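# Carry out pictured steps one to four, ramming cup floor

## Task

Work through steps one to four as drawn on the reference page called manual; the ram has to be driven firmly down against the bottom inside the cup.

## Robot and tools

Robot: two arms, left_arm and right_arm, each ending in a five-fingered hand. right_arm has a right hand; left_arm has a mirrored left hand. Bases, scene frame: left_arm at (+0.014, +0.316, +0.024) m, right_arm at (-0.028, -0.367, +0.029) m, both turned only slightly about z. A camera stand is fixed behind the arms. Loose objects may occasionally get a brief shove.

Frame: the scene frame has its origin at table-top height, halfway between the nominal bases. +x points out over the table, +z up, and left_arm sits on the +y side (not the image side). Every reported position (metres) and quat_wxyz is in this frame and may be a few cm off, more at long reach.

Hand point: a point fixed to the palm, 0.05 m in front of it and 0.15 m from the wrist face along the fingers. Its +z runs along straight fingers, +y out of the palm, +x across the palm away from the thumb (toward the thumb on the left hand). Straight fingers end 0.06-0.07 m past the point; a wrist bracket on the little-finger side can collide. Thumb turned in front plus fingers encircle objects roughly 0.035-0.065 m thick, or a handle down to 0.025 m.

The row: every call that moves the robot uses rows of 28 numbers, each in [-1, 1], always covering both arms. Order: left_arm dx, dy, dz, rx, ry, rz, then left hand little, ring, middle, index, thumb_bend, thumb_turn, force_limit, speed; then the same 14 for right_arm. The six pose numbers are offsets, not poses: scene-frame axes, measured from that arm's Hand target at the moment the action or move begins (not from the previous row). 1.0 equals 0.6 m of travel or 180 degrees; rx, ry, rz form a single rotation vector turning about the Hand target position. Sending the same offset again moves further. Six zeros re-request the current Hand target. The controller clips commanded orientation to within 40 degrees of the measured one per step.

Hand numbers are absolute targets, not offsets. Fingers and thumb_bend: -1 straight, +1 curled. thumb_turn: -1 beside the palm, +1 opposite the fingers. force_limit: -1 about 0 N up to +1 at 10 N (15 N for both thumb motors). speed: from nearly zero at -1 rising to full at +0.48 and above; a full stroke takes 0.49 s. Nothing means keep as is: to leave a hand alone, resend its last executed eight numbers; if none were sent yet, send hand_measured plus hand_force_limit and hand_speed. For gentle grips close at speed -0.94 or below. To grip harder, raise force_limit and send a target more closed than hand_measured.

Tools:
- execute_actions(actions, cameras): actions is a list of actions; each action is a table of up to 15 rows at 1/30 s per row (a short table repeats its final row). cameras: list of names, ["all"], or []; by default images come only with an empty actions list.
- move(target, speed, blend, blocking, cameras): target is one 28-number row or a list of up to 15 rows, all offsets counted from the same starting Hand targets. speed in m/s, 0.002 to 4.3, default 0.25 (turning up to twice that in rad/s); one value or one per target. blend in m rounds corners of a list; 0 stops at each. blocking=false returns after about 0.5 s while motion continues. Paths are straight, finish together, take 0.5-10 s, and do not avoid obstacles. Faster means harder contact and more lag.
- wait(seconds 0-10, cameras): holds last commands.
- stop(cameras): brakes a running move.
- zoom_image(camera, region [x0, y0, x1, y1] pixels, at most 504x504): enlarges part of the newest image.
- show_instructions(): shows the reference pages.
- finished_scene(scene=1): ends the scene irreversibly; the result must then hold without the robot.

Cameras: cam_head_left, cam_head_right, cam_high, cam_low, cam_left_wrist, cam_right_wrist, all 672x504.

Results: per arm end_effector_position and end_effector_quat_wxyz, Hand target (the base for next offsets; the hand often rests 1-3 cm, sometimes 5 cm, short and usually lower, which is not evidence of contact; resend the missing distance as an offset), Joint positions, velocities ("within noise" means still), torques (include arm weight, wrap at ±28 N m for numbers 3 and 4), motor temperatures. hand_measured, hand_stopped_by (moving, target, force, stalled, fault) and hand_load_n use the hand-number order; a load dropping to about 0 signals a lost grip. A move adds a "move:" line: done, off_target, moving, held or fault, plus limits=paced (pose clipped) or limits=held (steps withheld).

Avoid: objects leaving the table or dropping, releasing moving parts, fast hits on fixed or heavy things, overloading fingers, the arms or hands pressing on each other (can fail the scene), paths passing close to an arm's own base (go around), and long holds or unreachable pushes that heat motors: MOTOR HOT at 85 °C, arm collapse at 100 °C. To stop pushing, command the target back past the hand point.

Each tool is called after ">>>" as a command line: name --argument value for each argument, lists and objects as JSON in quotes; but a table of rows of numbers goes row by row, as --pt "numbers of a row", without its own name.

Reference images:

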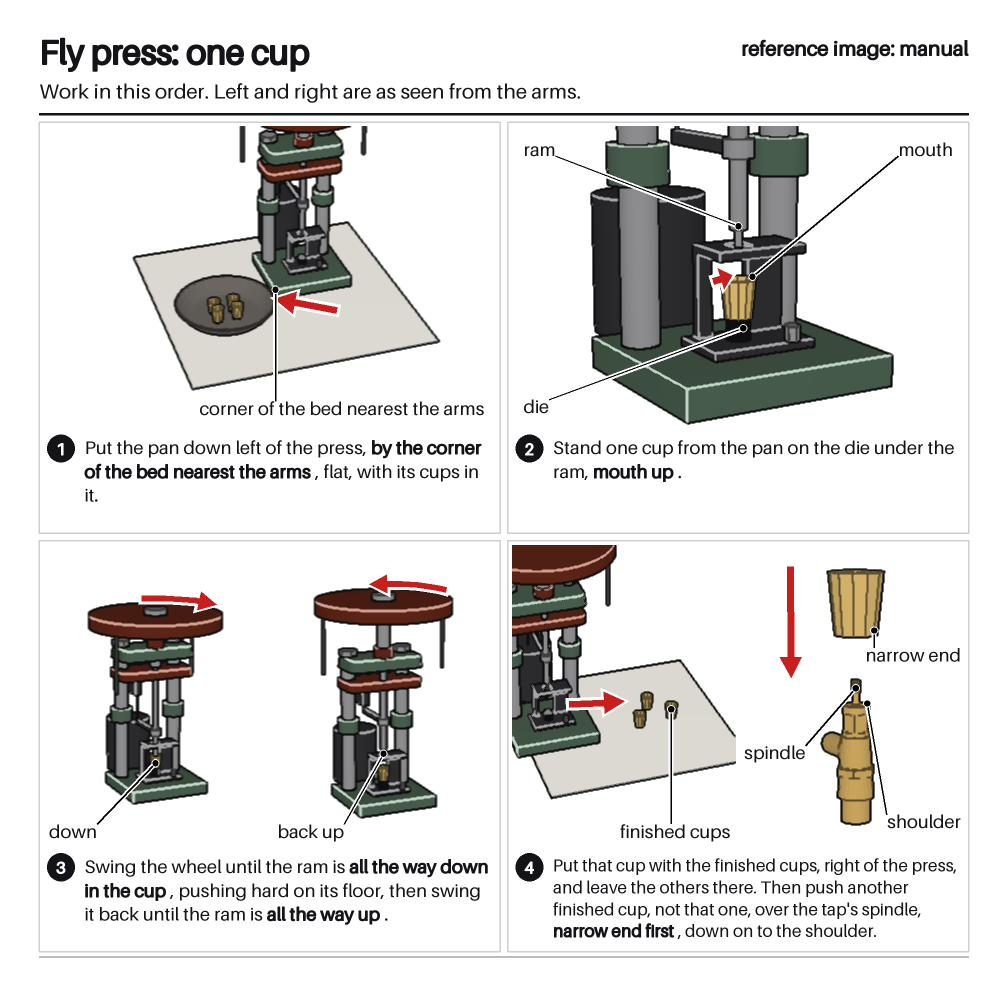

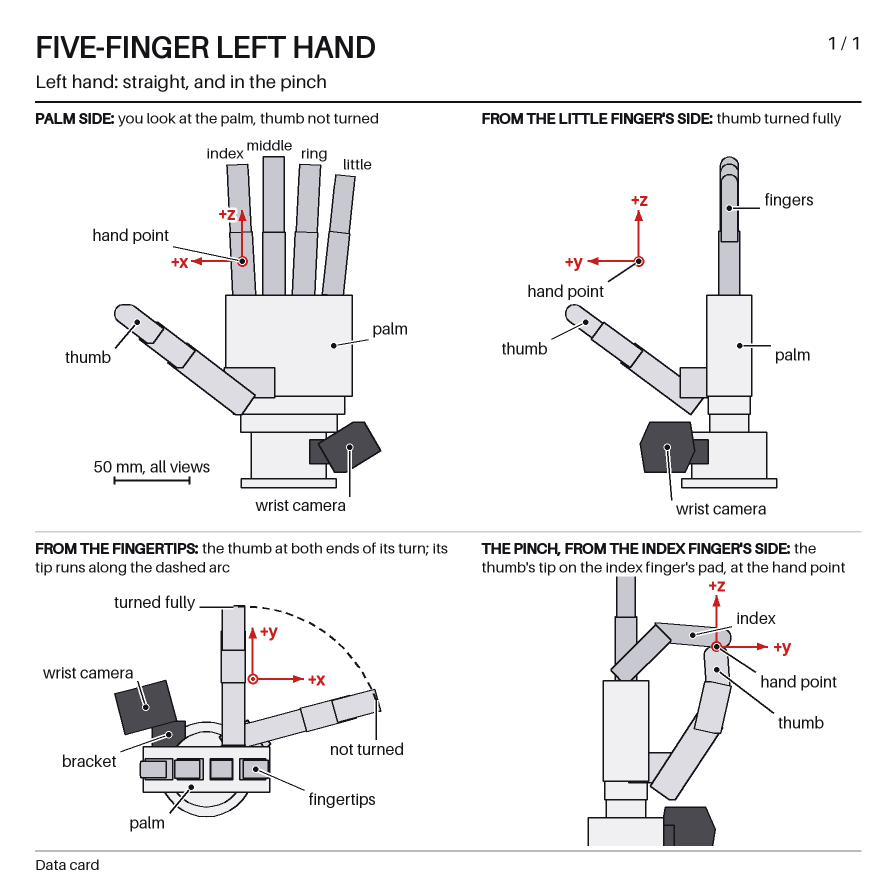

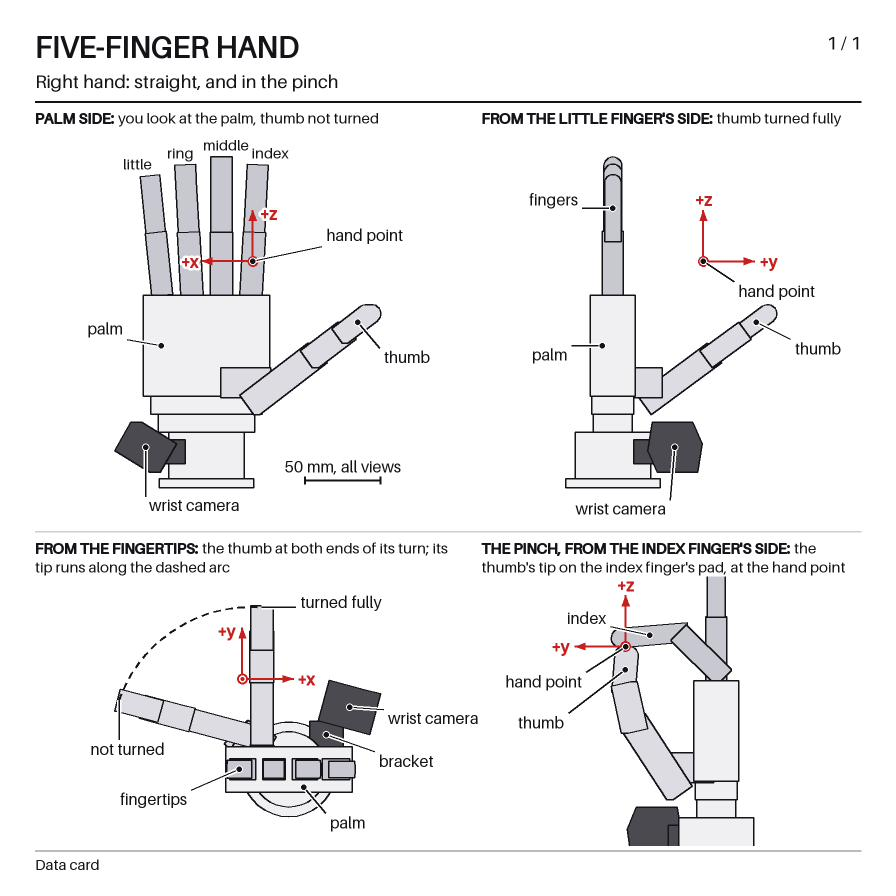

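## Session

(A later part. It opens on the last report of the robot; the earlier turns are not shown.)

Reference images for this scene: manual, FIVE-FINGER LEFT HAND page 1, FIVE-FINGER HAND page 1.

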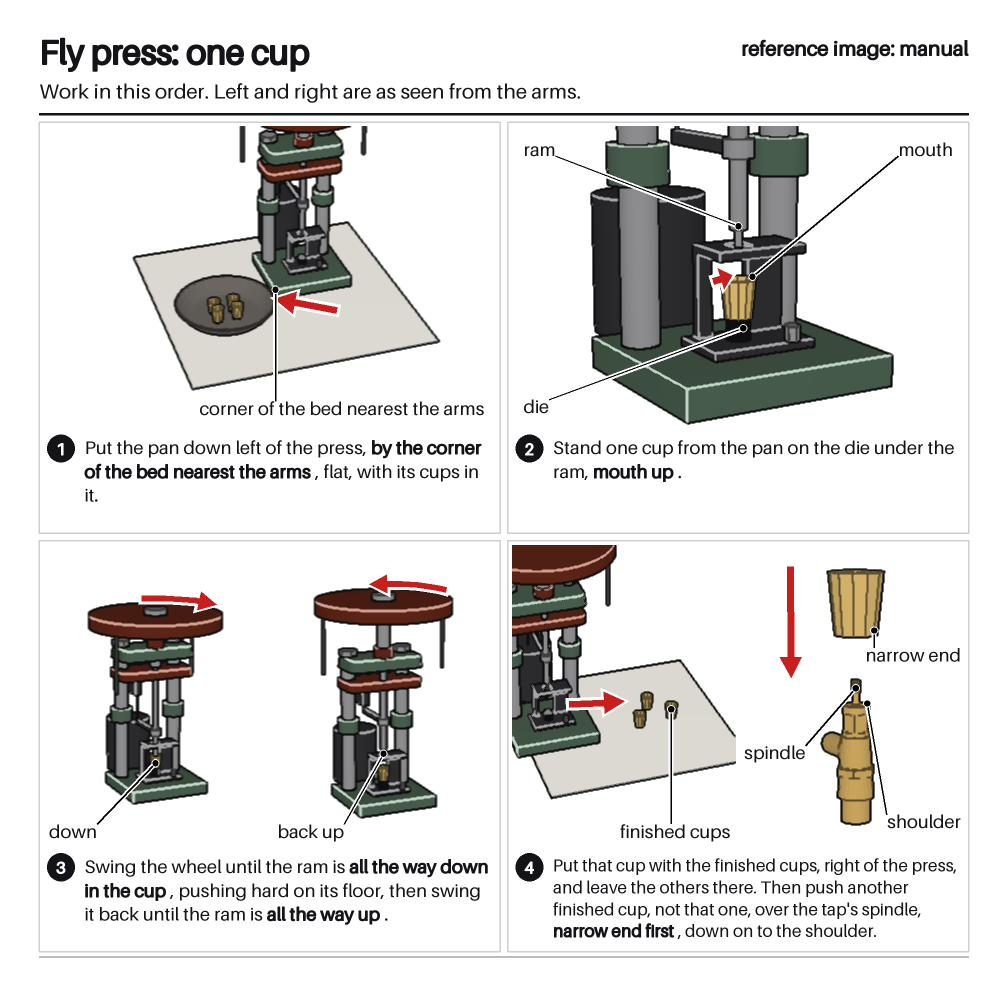

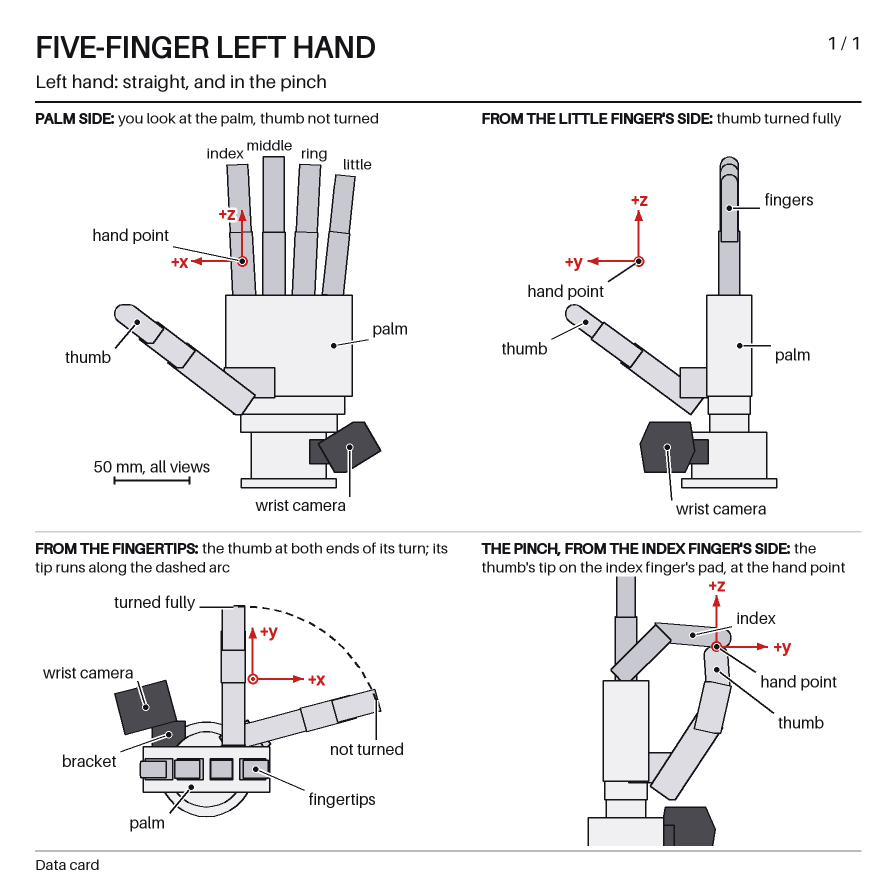

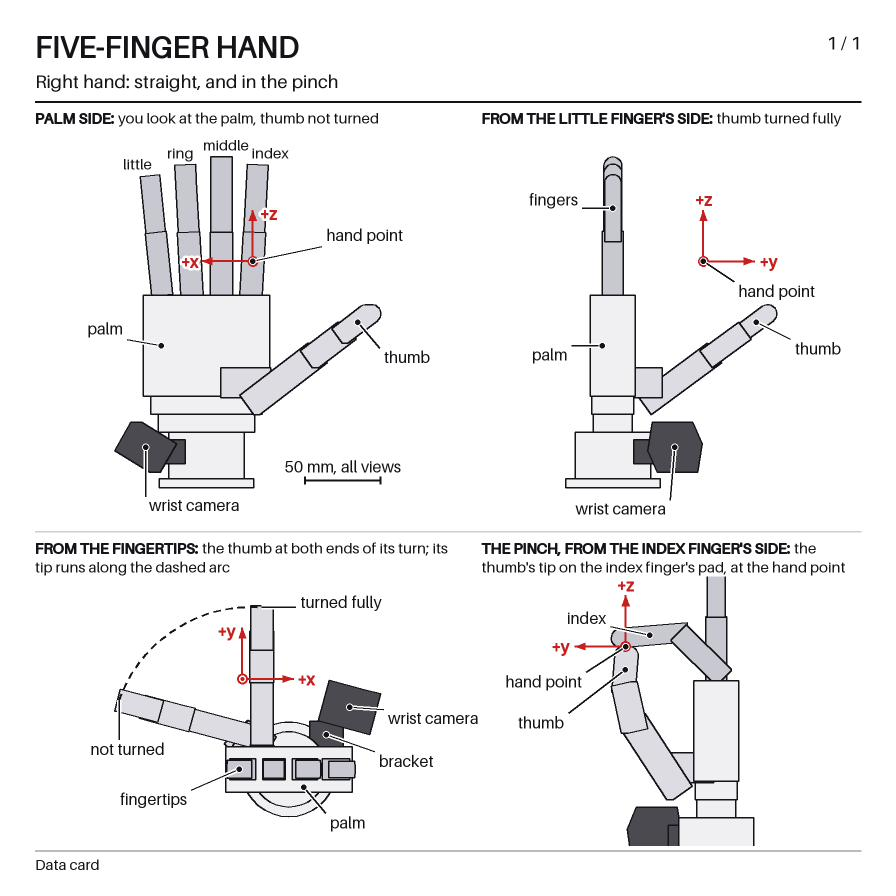

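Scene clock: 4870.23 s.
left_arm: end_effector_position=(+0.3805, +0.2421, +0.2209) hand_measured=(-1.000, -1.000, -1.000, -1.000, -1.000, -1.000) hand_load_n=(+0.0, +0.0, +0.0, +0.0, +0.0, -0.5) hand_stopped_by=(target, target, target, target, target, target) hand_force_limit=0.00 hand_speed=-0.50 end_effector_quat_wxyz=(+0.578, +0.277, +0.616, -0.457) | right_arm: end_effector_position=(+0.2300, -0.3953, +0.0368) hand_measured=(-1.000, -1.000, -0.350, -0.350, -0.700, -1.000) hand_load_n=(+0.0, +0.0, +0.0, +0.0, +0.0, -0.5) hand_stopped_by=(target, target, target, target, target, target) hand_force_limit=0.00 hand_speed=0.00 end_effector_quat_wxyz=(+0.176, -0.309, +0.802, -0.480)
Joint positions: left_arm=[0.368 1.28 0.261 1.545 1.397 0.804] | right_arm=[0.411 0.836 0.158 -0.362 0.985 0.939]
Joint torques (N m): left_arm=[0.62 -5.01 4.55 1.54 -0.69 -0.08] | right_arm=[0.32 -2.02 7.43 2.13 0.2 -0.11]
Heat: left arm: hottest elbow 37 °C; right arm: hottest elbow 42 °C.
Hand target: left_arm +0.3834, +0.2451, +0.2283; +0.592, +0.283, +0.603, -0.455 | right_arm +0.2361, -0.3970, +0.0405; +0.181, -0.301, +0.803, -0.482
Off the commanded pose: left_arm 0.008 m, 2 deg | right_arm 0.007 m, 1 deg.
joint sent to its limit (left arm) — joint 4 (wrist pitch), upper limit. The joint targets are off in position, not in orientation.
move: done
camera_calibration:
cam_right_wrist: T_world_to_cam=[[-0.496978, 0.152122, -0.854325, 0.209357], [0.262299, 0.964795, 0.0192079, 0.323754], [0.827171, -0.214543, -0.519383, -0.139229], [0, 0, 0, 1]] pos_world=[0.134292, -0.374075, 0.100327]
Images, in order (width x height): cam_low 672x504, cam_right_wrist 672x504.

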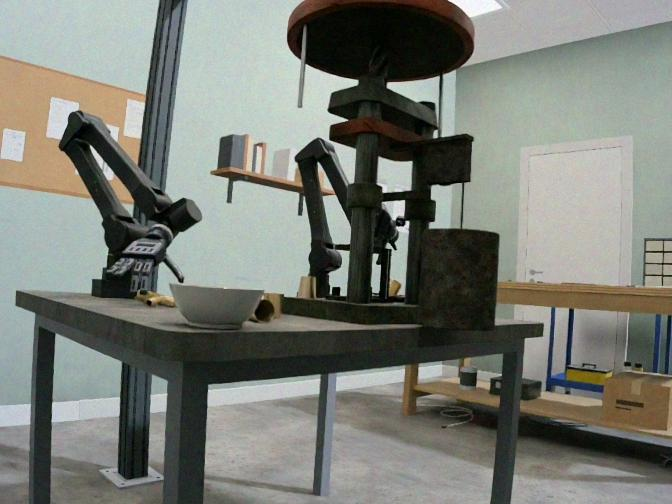

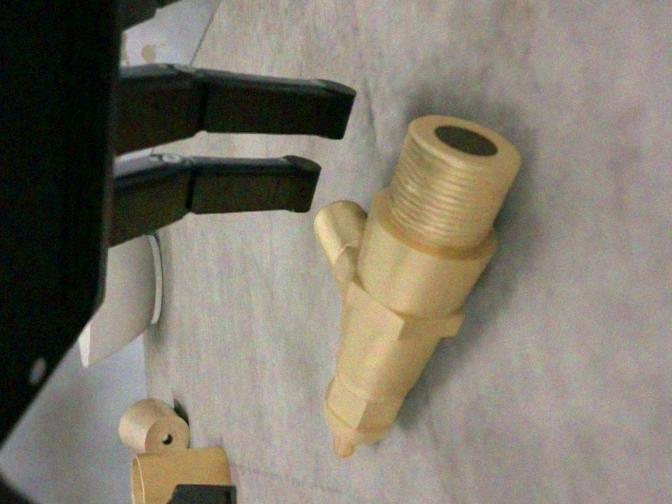

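>>> move --target '[0,0,0,0,0,0,-1,-1,-1,-1,-1,-1,0.0,-0.5,-0.0038,-0.0033,0,0,0,0,-1,-1,-0.35,-0.35,-0.55,1.0,0.0,0.0]' --speed 0.03 --cameras '["cam_right_wrist"]'

Scene clock: 4896.17 s.
left_arm: end_effector_position=(+0.3805, +0.2421, +0.2209) hand_measured=(-1.000, -1.000, -1.000, -1.000, -1.000, -1.000) hand_load_n=(+0.0, +0.0, +0.0, +0.0, +0.5, +0.0) hand_stopped_by=(target, target, target, target, target, target) hand_force_limit=0.00 hand_speed=-0.50 end_effector_quat_wxyz=(+0.578, +0.277, +0.616, -0.457) | right_arm: end_effector_position=(+0.2263, -0.3981, +0.0332) hand_measured=(-1.000, -1.000, -0.350, -0.350, -0.550, +1.000) hand_load_n=(+0.0, +0.0, +0.5, +0.0, +0.0, +0.0) hand_stopped_by=(target, target, target, target, target, target) hand_force_limit=0.00 hand_speed=0.00 end_effector_quat_wxyz=(+0.170, -0.310, +0.803, -0.480)
Joint positions: left_arm=[0.368 1.28 0.261 1.545 1.397 0.804] | right_arm=[0.404 0.836 0.151 -0.362 0.982 0.936]
Joint torques (N m): left_arm=[0.67 -5.01 4.56 1.55 -0.69 -0.08] | right_arm=[0.44 -3.78 7.38 2.02 0.22 -0.1]
Heat: left arm: hottest elbow 37 °C; right arm: hottest elbow 41 °C.
Hand target: left_arm +0.3834, +0.2451, +0.2283; +0.592, +0.283, +0.603, -0.455 | right_arm +0.2338, -0.3989, +0.0405; +0.181, -0.301, +0.803, -0.482
Off the commanded pose: left_arm 0.008 m, 2 deg | right_arm 0.010 m, 2 deg.
joint sent to its limit (left arm) — joint 4 (wrist pitch), upper limit. The joint targets are off in position, not in orientation.
move: done
camera_calibration:
cam_right_wrist: T_world_to_cam=[[-0.504892, 0.152559, -0.849594, 0.206736], [0.26697, 0.963598, 0.0143762, 0.326071], [0.82086, -0.219558, -0.527241, -0.139066], [0, 0, 0, 1]] pos_world=[0.131482, -0.376274, 0.0976329]
Images, in order (width x height): cam_right_wrist 672x504.

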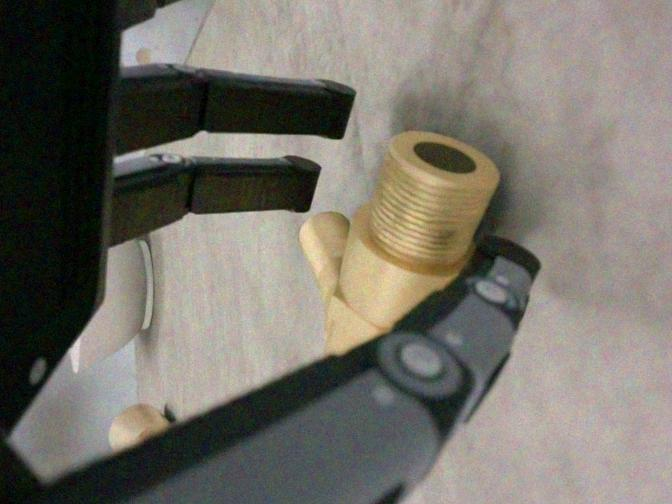

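>>> move --target '[0,0,0,0,0,0,-1,-1,-1,-1,-1,-1,0.0,-0.5,0.002,0.0015,-0.0233,0,0,0,-1,-1,-0.35,-0.35,-0.55,1.0,0.0,0.0]' --speed 0.03 --cameras '["cam_right_wrist","cam_low"]'

>>> zoom_image --camera "cam_low" --region '[100, 230, 200, 320]'

Scene clock: 4903.43 s.
left_arm: end_effector_position=(+0.3805, +0.2421, +0.2209) hand_measured=(-1.000, -1.000, -1.000, -1.000, -1.000, -1.000) hand_load_n=(+0.0, +0.0, +0.0, +0.0, +0.0, +0.0) hand_stopped_by=(target, target, target, target, target, target) hand_force_limit=0.00 hand_speed=-0.50 end_effector_quat_wxyz=(+0.578, +0.277, +0.616, -0.457) | right_arm: end_effector_position=(+0.2292, -0.3970, +0.0230) hand_measured=(-1.000, -1.000, -0.350, -0.350, -0.550, +1.000) hand_load_n=(+0.0, -0.5, +0.0, +0.0, +0.0, +0.0) hand_stopped_by=(target, target, target, target, target, target) hand_force_limit=0.00 hand_speed=0.00 end_effector_quat_wxyz=(+0.176, -0.307, +0.803, -0.480)
Joint positions: left_arm=[0.368 1.28 0.261 1.545 1.397 0.804] | right_arm=[0.404 0.902 0.131 -0.263 0.982 0.936]
Joint torques (N m): left_arm=[0.67 -4.95 4.57 1.55 -0.69 -0.08] | right_arm=[0.73 -2.55 6.94 2.13 0.26 -0.06]
Heat: left arm: hottest elbow 37 °C; right arm: hottest elbow 40 °C.
Hand target: left_arm +0.3834, +0.2451, +0.2283; +0.592, +0.283, +0.603, -0.455 | right_arm +0.2350, -0.3980, +0.0265; +0.181, -0.301, +0.803, -0.482
Off the commanded pose: left_arm 0.008 m, 2 deg | right_arm 0.007 m, 1 deg.
joint sent to its limit (left arm) — joint 4 (wrist pitch), upper limit. The joint targets are off in position, not in orientation.
move: done
camera_calibration:
cam_right_wrist: T_world_to_cam=[[-0.493998, 0.157034, -0.855165, 0.198723], [0.266773, 0.963489, 0.0228204, 0.324183], [0.827526, -0.216861, -0.517854, -0.147187], [0, 0, 0, 1]] pos_world=[0.133487, -0.375472, 0.0863222]
Images, in order (width x height): cam_low 672x504, cam_right_wrist 672x504.

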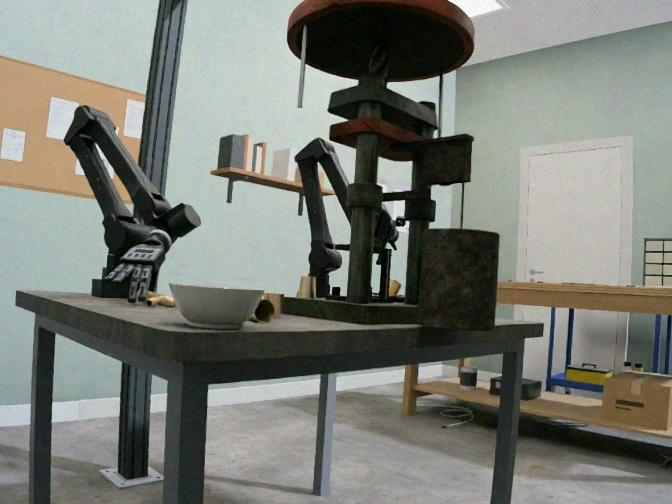

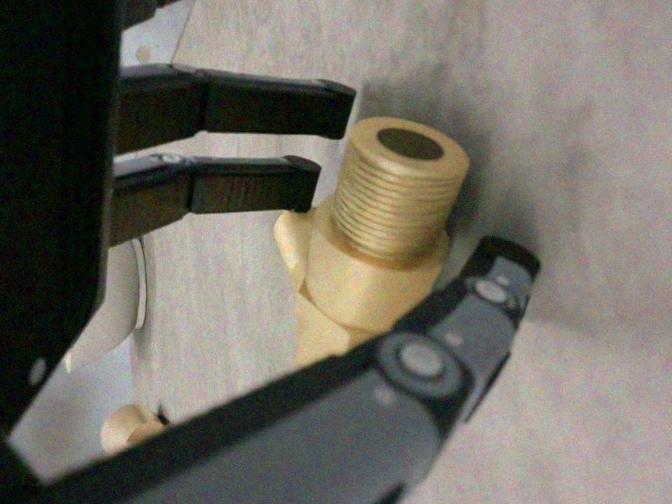

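Scaled by 5.040.

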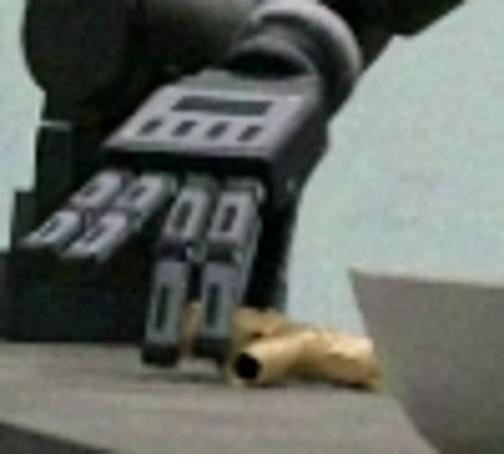

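>>> move --target '[0,0,0,0,0,0,-1,-1,-1,-1,-1,-1,0.0,-0.5,0,0,-0.0075,0,0,0,-1,-1,-0.35,-0.35,-0.55,1.0,0.0,0.0]' --speed 0.03

Scene clock: 4913.73 s.
left_arm: end_effector_position=(+0.3805, +0.2421, +0.2209) hand_measured=(-1.000, -1.000, -1.000, -1.000, -1.000, -1.000) hand_load_n=(+0.0, +0.0, +0.0, +0.0, +0.0, +0.0) hand_stopped_by=(target, target, target, target, target, target) hand_force_limit=0.00 hand_speed=-0.50 end_effector_quat_wxyz=(+0.578, +0.277, +0.616, -0.457) | right_arm: end_effector_position=(+0.2300, -0.3967, +0.0203) hand_measured=(-1.000, -1.000, -0.350, -0.350, -0.550, +1.000) hand_load_n=(+0.0, +0.0, +0.0, -0.5, +0.5, -1.5) hand_stopped_by=(target, target, target, target, target, target) hand_force_limit=0.00 hand_speed=0.00 end_effector_quat_wxyz=(+0.176, -0.309, +0.802, -0.481)
Joint positions: left_arm=[0.368 1.28 0.261 1.545 1.397 0.804] | right_arm=[0.404 0.922 0.126 -0.232 0.982 0.927]
Joint torques (N m): left_arm=[0.62 -5.01 4.55 1.55 -0.69 -0.07] | right_arm=[0.5 -1.9 6.6 2.22 0.26 -0.05]
Heat: left arm: hottest elbow 37 °C; right arm: hottest elbow 40 °C.
Hand target: left_arm +0.3834, +0.2451, +0.2283; +0.592, +0.283, +0.603, -0.455 | right_arm +0.2350, -0.3980, +0.0220; +0.181, -0.301, +0.803, -0.482
Off the commanded pose: left_arm 0.008 m, 2 deg | right_arm 0.005 m, 1 deg.
joint sent to its limit (left arm) — joint 4 (wrist pitch), upper limit. The joint targets are off in position, not in orientation.
move: done

>>> move --target '[0,0,0,0,0,0,-1,-1,-1,-1,-1,-1,0.0,-0.5,0,0,0,0,0,0,-1,-1,0.25,0.25,-0.15,1.0,0.1,-0.85]' --speed 0.03 --cameras '["cam_right_wrist","cam_low"]'

>>> zoom_image --camera "cam_low" --region '[100, 230, 200, 320]'

Scene clock: 4922.27 s.
left_arm: end_effector_position=(+0.3805, +0.2421, +0.2209) hand_measured=(-1.000, -1.000, -1.000, -1.000, -1.000, -1.000) hand_load_n=(+0.0, +0.0, +0.0, +0.0, +0.0, +0.0) hand_stopped_by=(target, target, target, target, target, target) hand_force_limit=0.00 hand_speed=-0.50 end_effector_quat_wxyz=(+0.578, +0.277, +0.616, -0.457) | right_arm: end_effector_position=(+0.2311, -0.3992, +0.0206) hand_measured=(-1.000, -1.000, +0.050, +0.008, -0.358, +1.000) hand_load_n=(+0.0, +0.0, +5.5, +4.0, +9.5, +0.0) hand_stopped_by=(target, target, force, force, force, target) hand_force_limit=0.10 hand_speed=-0.85 end_effector_quat_wxyz=(+0.178, -0.298, +0.805, -0.481)
Joint positions: left_arm=[0.368 1.28 0.261 1.545 1.397 0.804] | right_arm=[0.391 0.925 0.125 -0.221 0.982 0.936]
Joint torques (N m): left_arm=[0.67 -4.95 4.55 1.54 -0.69 -0.08] | right_arm=[0.62 -2.37 6.65 1.8 0.25 -0.06]
Heat: left arm: hottest elbow 37 °C; right arm: hottest elbow 40 °C.
Hand target: left_arm +0.3834, +0.2451, +0.2283; +0.592, +0.283, +0.603, -0.455 | right_arm +0.2350, -0.3980, +0.0220; +0.181, -0.301, +0.803, -0.482
Off the commanded pose: left_arm 0.008 m, 2 deg | right_arm 0.004 m, 1 deg.
joint sent to its limit (left arm) — joint 4 (wrist pitch), upper limit. The joint targets are off in position, not in orientation.
move: done
camera_calibration:
cam_right_wrist: T_world_to_cam=[[-0.48231, 0.166888, -0.859956, 0.199296], [0.278202, 0.960045, 0.0302813, 0.321748], [0.830651, -0.224637, -0.509468, -0.154534], [0, 0, 0, 1]] pos_world=[0.134975, -0.376866, 0.0829128]
Images, in order (width x height): cam_low 672x504, cam_right_wrist 672x504.

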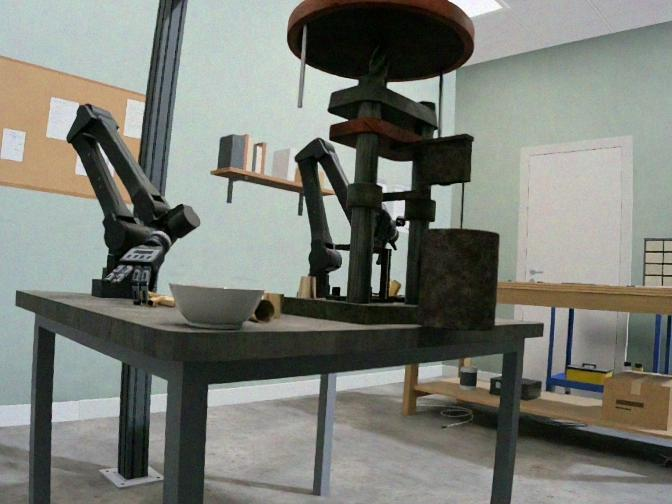

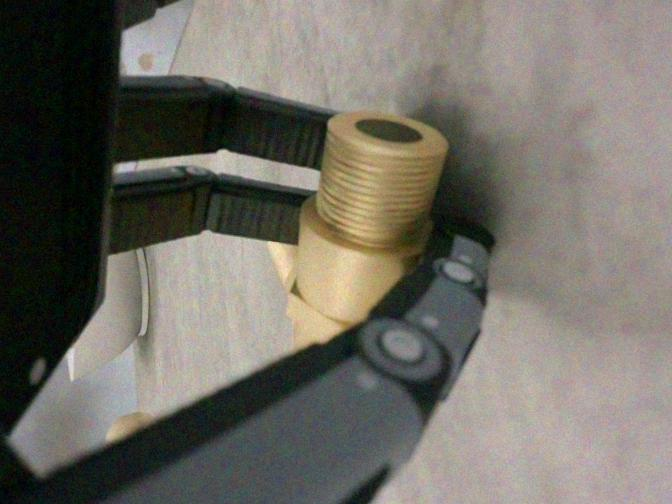

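Scaled by 5.040.

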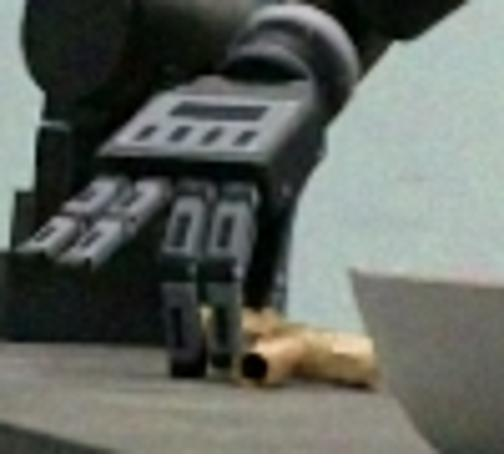

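>>> move --target '[0,0,0,0,0,0,-1,-1,-1,-1,-1,-1,0.0,-0.5,0,0,0.20,0,0,0,-1,-1,0.25,0.25,-0.15,1.0,0.1,-0.85]' --speed 0.07 --cameras '["cam_right_wrist","cam_low"]'

>>> zoom_image --camera "cam_low" --region '[90, 180, 220, 320]'

Scene clock: 4930.07 s.
left_arm: end_effector_position=(+0.3805, +0.2421, +0.2209) hand_measured=(-1.000, -1.000, -1.000, -1.000, -1.000, -1.000) hand_load_n=(+0.0, +0.0, +0.0, +0.0, +0.5, +0.0) hand_stopped_by=(target, target, target, target, target, target) hand_force_limit=0.00 hand_speed=-0.50 end_effector_quat_wxyz=(+0.578, +0.277, +0.616, -0.457) | right_arm: end_effector_position=(+0.2201, -0.4053, +0.1129) hand_measured=(-1.000, -1.000, +0.050, +0.008, -0.354, +1.000) hand_load_n=(+0.0, -0.5, +0.5, +0.0, +0.5, +0.0) hand_stopped_by=(target, target, force, force, force, target) hand_force_limit=0.10 hand_speed=-0.85 end_effector_quat_wxyz=(+0.154, -0.317, +0.803, -0.480)
Joint positions: left_arm=[0.368 1.28 0.261 1.545 1.397 0.804] | right_arm=[0.376 0.579 0.322 -0.795 0.97 0.899]
Joint torques (N m): left_arm=[0.67 -5.07 4.55 1.55 -0.69 -0.08] | right_arm=[1.2 -2.84 13.34 0.49 0.64 0.14]
Heat: left arm: hottest elbow 37 °C; right arm: hottest elbow 40 °C.
Hand target: left_arm +0.3834, +0.2451, +0.2283; +0.592, +0.283, +0.603, -0.455 | right_arm +0.2350, -0.3980, +0.1420; +0.181, -0.301, +0.803, -0.482
Off the commanded pose: left_arm 0.008 m, 2 deg | right_arm 0.034 m, 4 deg.
joint sent to its limit (left arm) — joint 4 (wrist pitch), upper limit. The joint targets are off in position, not in orientation.
move: off_target (right_arm)
camera_calibration:
cam_right_wrist: T_world_to_cam=[[-0.532014, 0.143925, -0.834414, 0.27316], [0.270562, 0.962681, -0.00645853, 0.334687], [0.802345, -0.229197, -0.5511, -0.0906021], [0, 0, 0, 1]] pos_world=[0.127466, -0.382277, 0.180159]
Images, in order (width x height): cam_low 672x504, cam_right_wrist 672x504.

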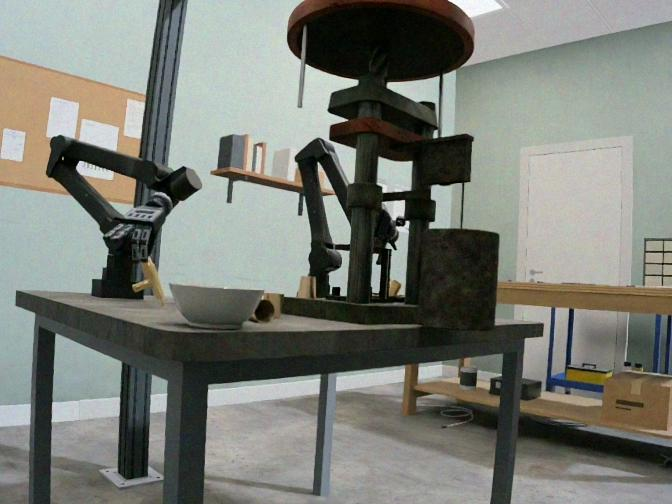

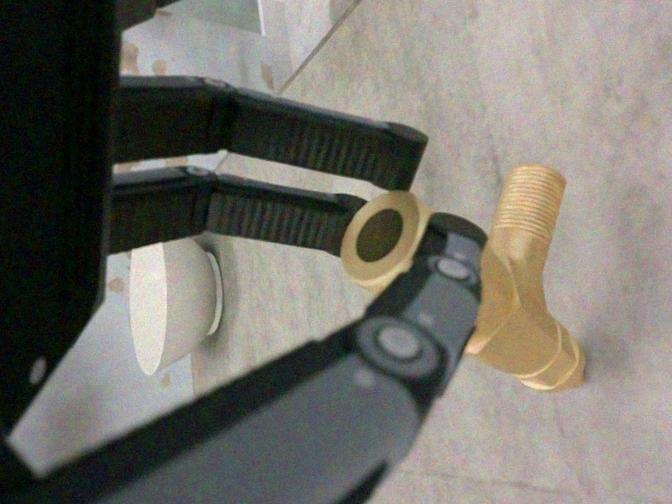

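Scaled by 3.600.

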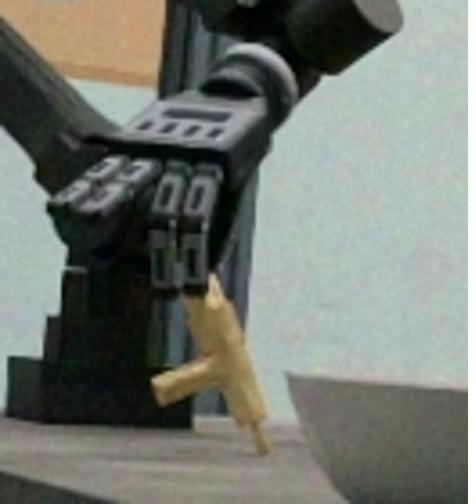

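>>> wait --seconds 0.1 --cameras '["cam_head_left","cam_head_right","cam_right_wrist"]'

>>> zoom_image --camera "cam_head_left" --region '[450, 240, 550, 340]'

>>> zoom_image --camera "cam_right_wrist" --region '[320, 120, 620, 420]'

Scene clock: 4948.97 s.
left_arm: end_effector_position=(+0.3805, +0.2421, +0.2209) hand_measured=(-1.000, -1.000, -1.000, -1.000, -1.000, -1.000) hand_load_n=(-0.5, +0.0, +0.0, +0.0, +0.0, +0.0) hand_stopped_by=(target, target, target, target, target, target) hand_force_limit=0.00 hand_speed=-0.50 end_effector_quat_wxyz=(+0.578, +0.277, +0.616, -0.457) | right_arm: end_effector_position=(+0.2201, -0.4053, +0.1129) hand_measured=(-1.000, -1.000, +0.050, +0.008, -0.354, +1.000) hand_load_n=(+0.0, +0.0, +0.5, +0.0, +0.5, +0.0) hand_stopped_by=(target, target, force, force, force, target) hand_force_limit=0.10 hand_speed=-0.85 end_effector_quat_wxyz=(+0.154, -0.317, +0.803, -0.480)
Joint positions: left_arm=[0.368 1.28 0.261 1.545 1.397 0.804] | right_arm=[0.376 0.579 0.322 -0.795 0.97 0.899]
Joint torques (N m): left_arm=[0.67 -4.95 4.56 1.54 -0.7 -0.07] | right_arm=[1.44 -3.02 13.24 0.47 0.65 0.14]
Heat: left arm: hottest elbow 37 °C; right arm: hottest elbow 43 °C.
Hand target: left_arm +0.3834, +0.2451, +0.2283; +0.592, +0.283, +0.603, -0.455 | right_arm +0.2350, -0.3980, +0.1420; +0.181, -0.301, +0.803, -0.482
Off the commanded pose: left_arm 0.008 m, 2 deg | right_arm 0.034 m, 4 deg.
wait: 0.10 s; at rest from the start
camera_calibration:
cam_right_wrist: T_world_to_cam=[[-0.532014, 0.143925, -0.834414, 0.27316], [0.270562, 0.962681, -0.00645853, 0.334687], [0.802345, -0.229197, -0.5511, -0.0906021], [0, 0, 0, 1]] pos_world=[0.127466, -0.382277, 0.180159]
Images, in order (width x height): cam_head_left 672x504, cam_head_right 672x504, cam_right_wrist 672x504.

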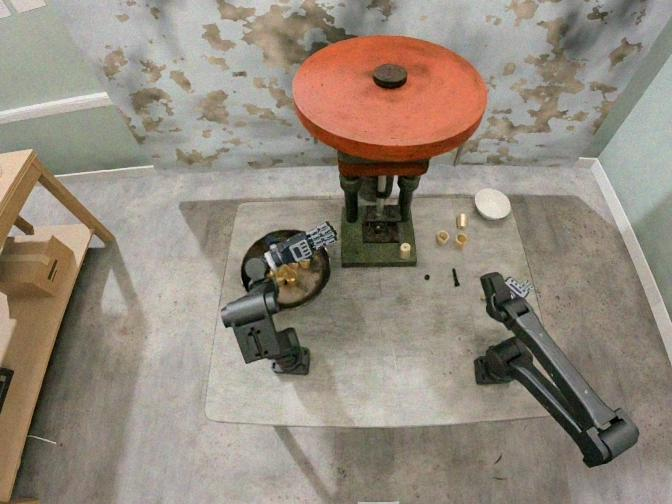

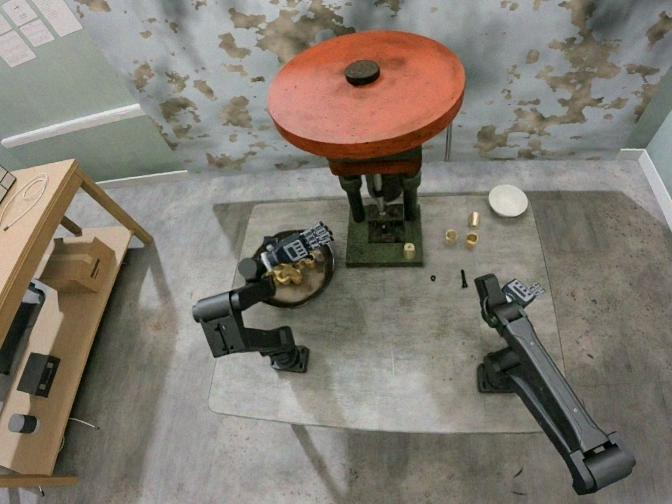

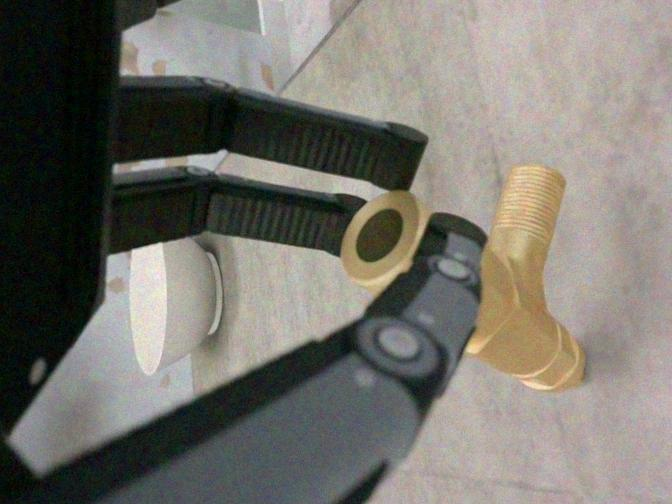

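Scaled by 5.040.

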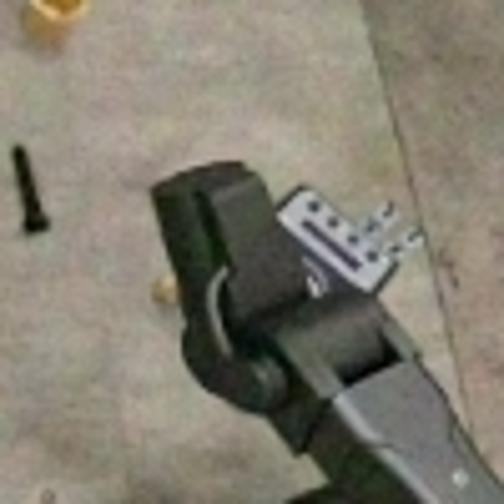

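Scaled by 1.680.

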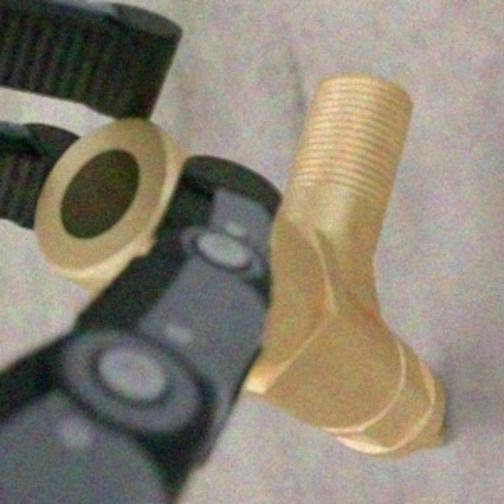

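>>> move --target '[0,0,0,0,0,0,-1,-1,-1,-1,-1,-1,0.0,-0.5,-0.0239,-0.0116,-0.045,0,0,0,-1,-1,0.1,0.06,-0.30,1.0,0.1,-0.9]' --speed 0.03 --cameras '["cam_right_wrist","cam_low"]'

>>> zoom_image --camera "cam_low" --region '[110, 230, 200, 320]'

Scene clock: 4983.40 s.
left_arm: end_effector_position=(+0.3805, +0.2421, +0.2209) hand_measured=(-1.000, -1.000, -1.000, -1.000, -1.000, -1.000) hand_load_n=(+0.0, +0.0, +0.0, +0.0, +0.0, +0.0) hand_stopped_by=(target, target, target, target, target, target) hand_force_limit=0.00 hand_speed=-0.50 end_effector_quat_wxyz=(+0.578, +0.277, +0.616, -0.457) | right_arm: end_effector_position=(+0.2139, -0.4087, +0.1097) hand_measured=(-1.000, -1.000, +0.098, +0.042, -0.344, +1.000) hand_load_n=(+0.0, +0.0, +4.0, +6.0, +7.0, +1.0) hand_stopped_by=(target, target, force, force, force, target) hand_force_limit=0.10 hand_speed=-0.90 end_effector_quat_wxyz=(+0.165, -0.310, +0.802, -0.483)
Joint positions: left_arm=[0.368 1.28 0.261 1.545 1.397 0.804] | right_arm=[0.376 0.523 0.292 -0.795 0.976 0.899]
Joint torques (N m): left_arm=[0.67 -5.01 4.57 1.54 -0.69 -0.08] | right_arm=[0.97 -2.14 8.85 2.04 0.29 0.09]
Heat: left arm: hottest elbow 37 °C; right arm: hottest elbow 47 °C.
Hand target: left_arm +0.3834, +0.2451, +0.2283; +0.592, +0.283, +0.603, -0.455 | right_arm +0.2206, -0.4050, +0.1150; +0.181, -0.301, +0.803, -0.482
Off the commanded pose: left_arm 0.008 m, 2 deg | right_arm 0.009 m, 2 deg.
joint sent to its limit (left arm) — joint 4 (wrist pitch), upper limit. The joint targets are off in position, not in orientation.
move: done
camera_calibration:
cam_right_wrist: T_world_to_cam=[[-0.509471, 0.149125, -0.847468, 0.266438], [0.273591, 0.961834, 0.00477517, 0.337408], [0.815836, -0.229427, -0.530825, -0.093328], [0, 0, 0, 1]] pos_world=[0.119571, -0.385675, 0.174645]
Images, in order (width x height): cam_low 672x504, cam_right_wrist 672x504.

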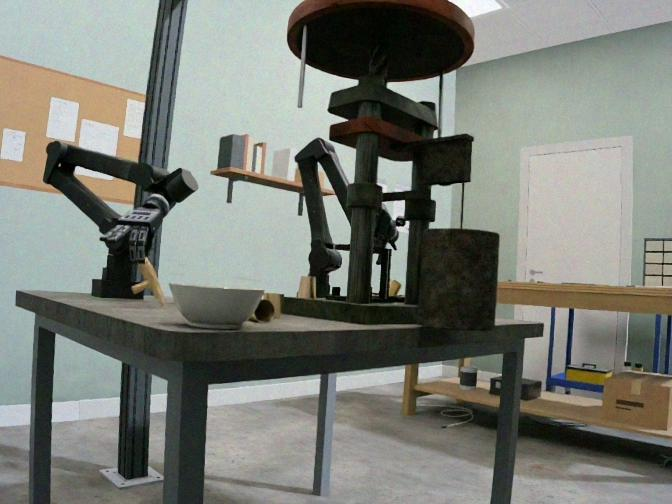

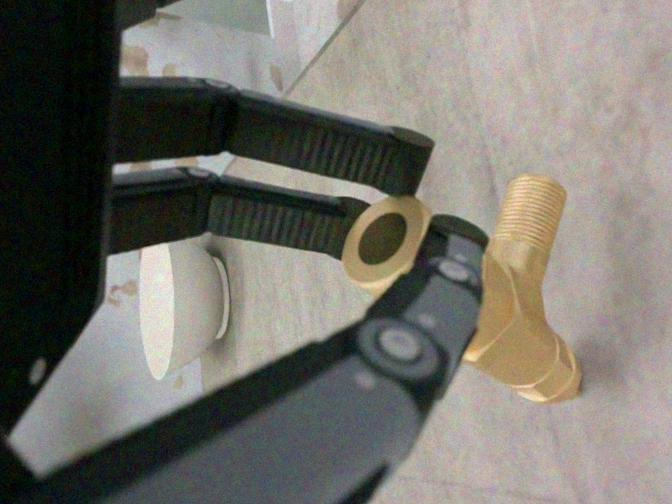

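Scaled by 5.600.

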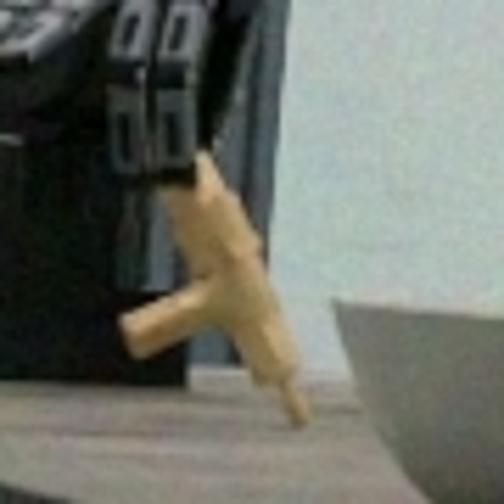

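>>> move --target '[0,0,0,0,0,0,-1,-1,-1,-1,-1,-1,0.0,-0.5,0,0,0,0,0,0,-1,-1,0.25,0.2,-0.2,1.0,0.4,-0.9]' --speed 0.03 --cameras '["cam_right_wrist"]'

Scene clock: 4990.43 s.
left_arm: end_effector_position=(+0.3805, +0.2421, +0.2209) hand_measured=(-1.000, -1.000, -1.000, -1.000, -1.000, -1.000) hand_load_n=(+0.0, +0.0, +0.0, +0.0, +0.0, +0.0) hand_stopped_by=(target, target, target, target, target, target) hand_force_limit=0.00 hand_speed=-0.50 end_effector_quat_wxyz=(+0.578, +0.277, +0.616, -0.457) | right_arm: end_effector_position=(+0.2139, -0.4089, +0.1099) hand_measured=(-1.000, -1.000, +0.132, +0.048, -0.336, +1.000) hand_load_n=(+0.0, +0.0, +7.0, +7.5, +10.0, +3.5) hand_stopped_by=(target, target, force, force, force, target) hand_force_limit=0.40 hand_speed=-0.90 end_effector_quat_wxyz=(+0.164, -0.309, +0.802, -0.484)
Joint positions: left_arm=[0.368 1.28 0.261 1.545 1.397 0.804] | right_arm=[0.376 0.523 0.292 -0.795 0.977 0.899]
Joint torques (N m): left_arm=[0.67 -5.07 4.56 1.57 -0.69 -0.08] | right_arm=[1.14 -2.2 8.85 2.04 0.27 0.09]
Heat: left arm: hottest elbow 37 °C; right arm: hottest elbow 46 °C.
Hand target: left_arm +0.3834, +0.2451, +0.2283; +0.592, +0.283, +0.603, -0.455 | right_arm +0.2206, -0.4050, +0.1150; +0.181, -0.301, +0.803, -0.482
Off the commanded pose: left_arm 0.008 m, 2 deg | right_arm 0.009 m, 2 deg.
joint sent to its limit (left arm) — joint 4 (wrist pitch), upper limit. The joint targets are off in position, not in orientation.
move: done
camera_calibration:
cam_right_wrist: T_world_to_cam=[[-0.508979, 0.148418, -0.847887, 0.26628], [0.274328, 0.961629, 0.00365109, 0.337533], [0.815895, -0.23074, -0.530165, -0.0939258], [0, 0, 0, 1]] pos_world=[0.11957, -0.385775, 0.174747]
Images, in order (width x height): cam_right_wrist 672x504.

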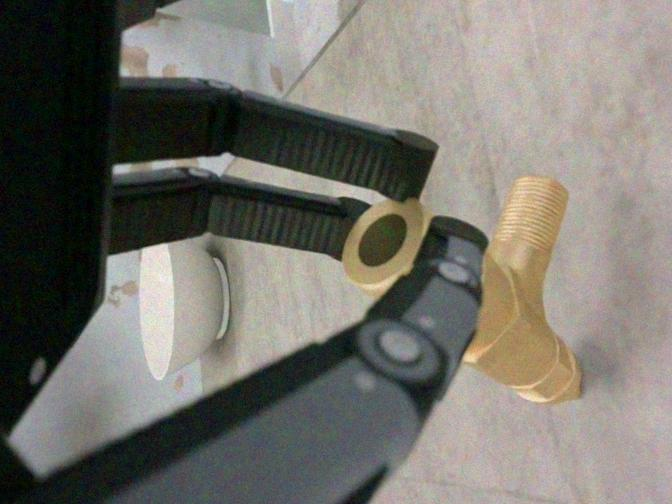

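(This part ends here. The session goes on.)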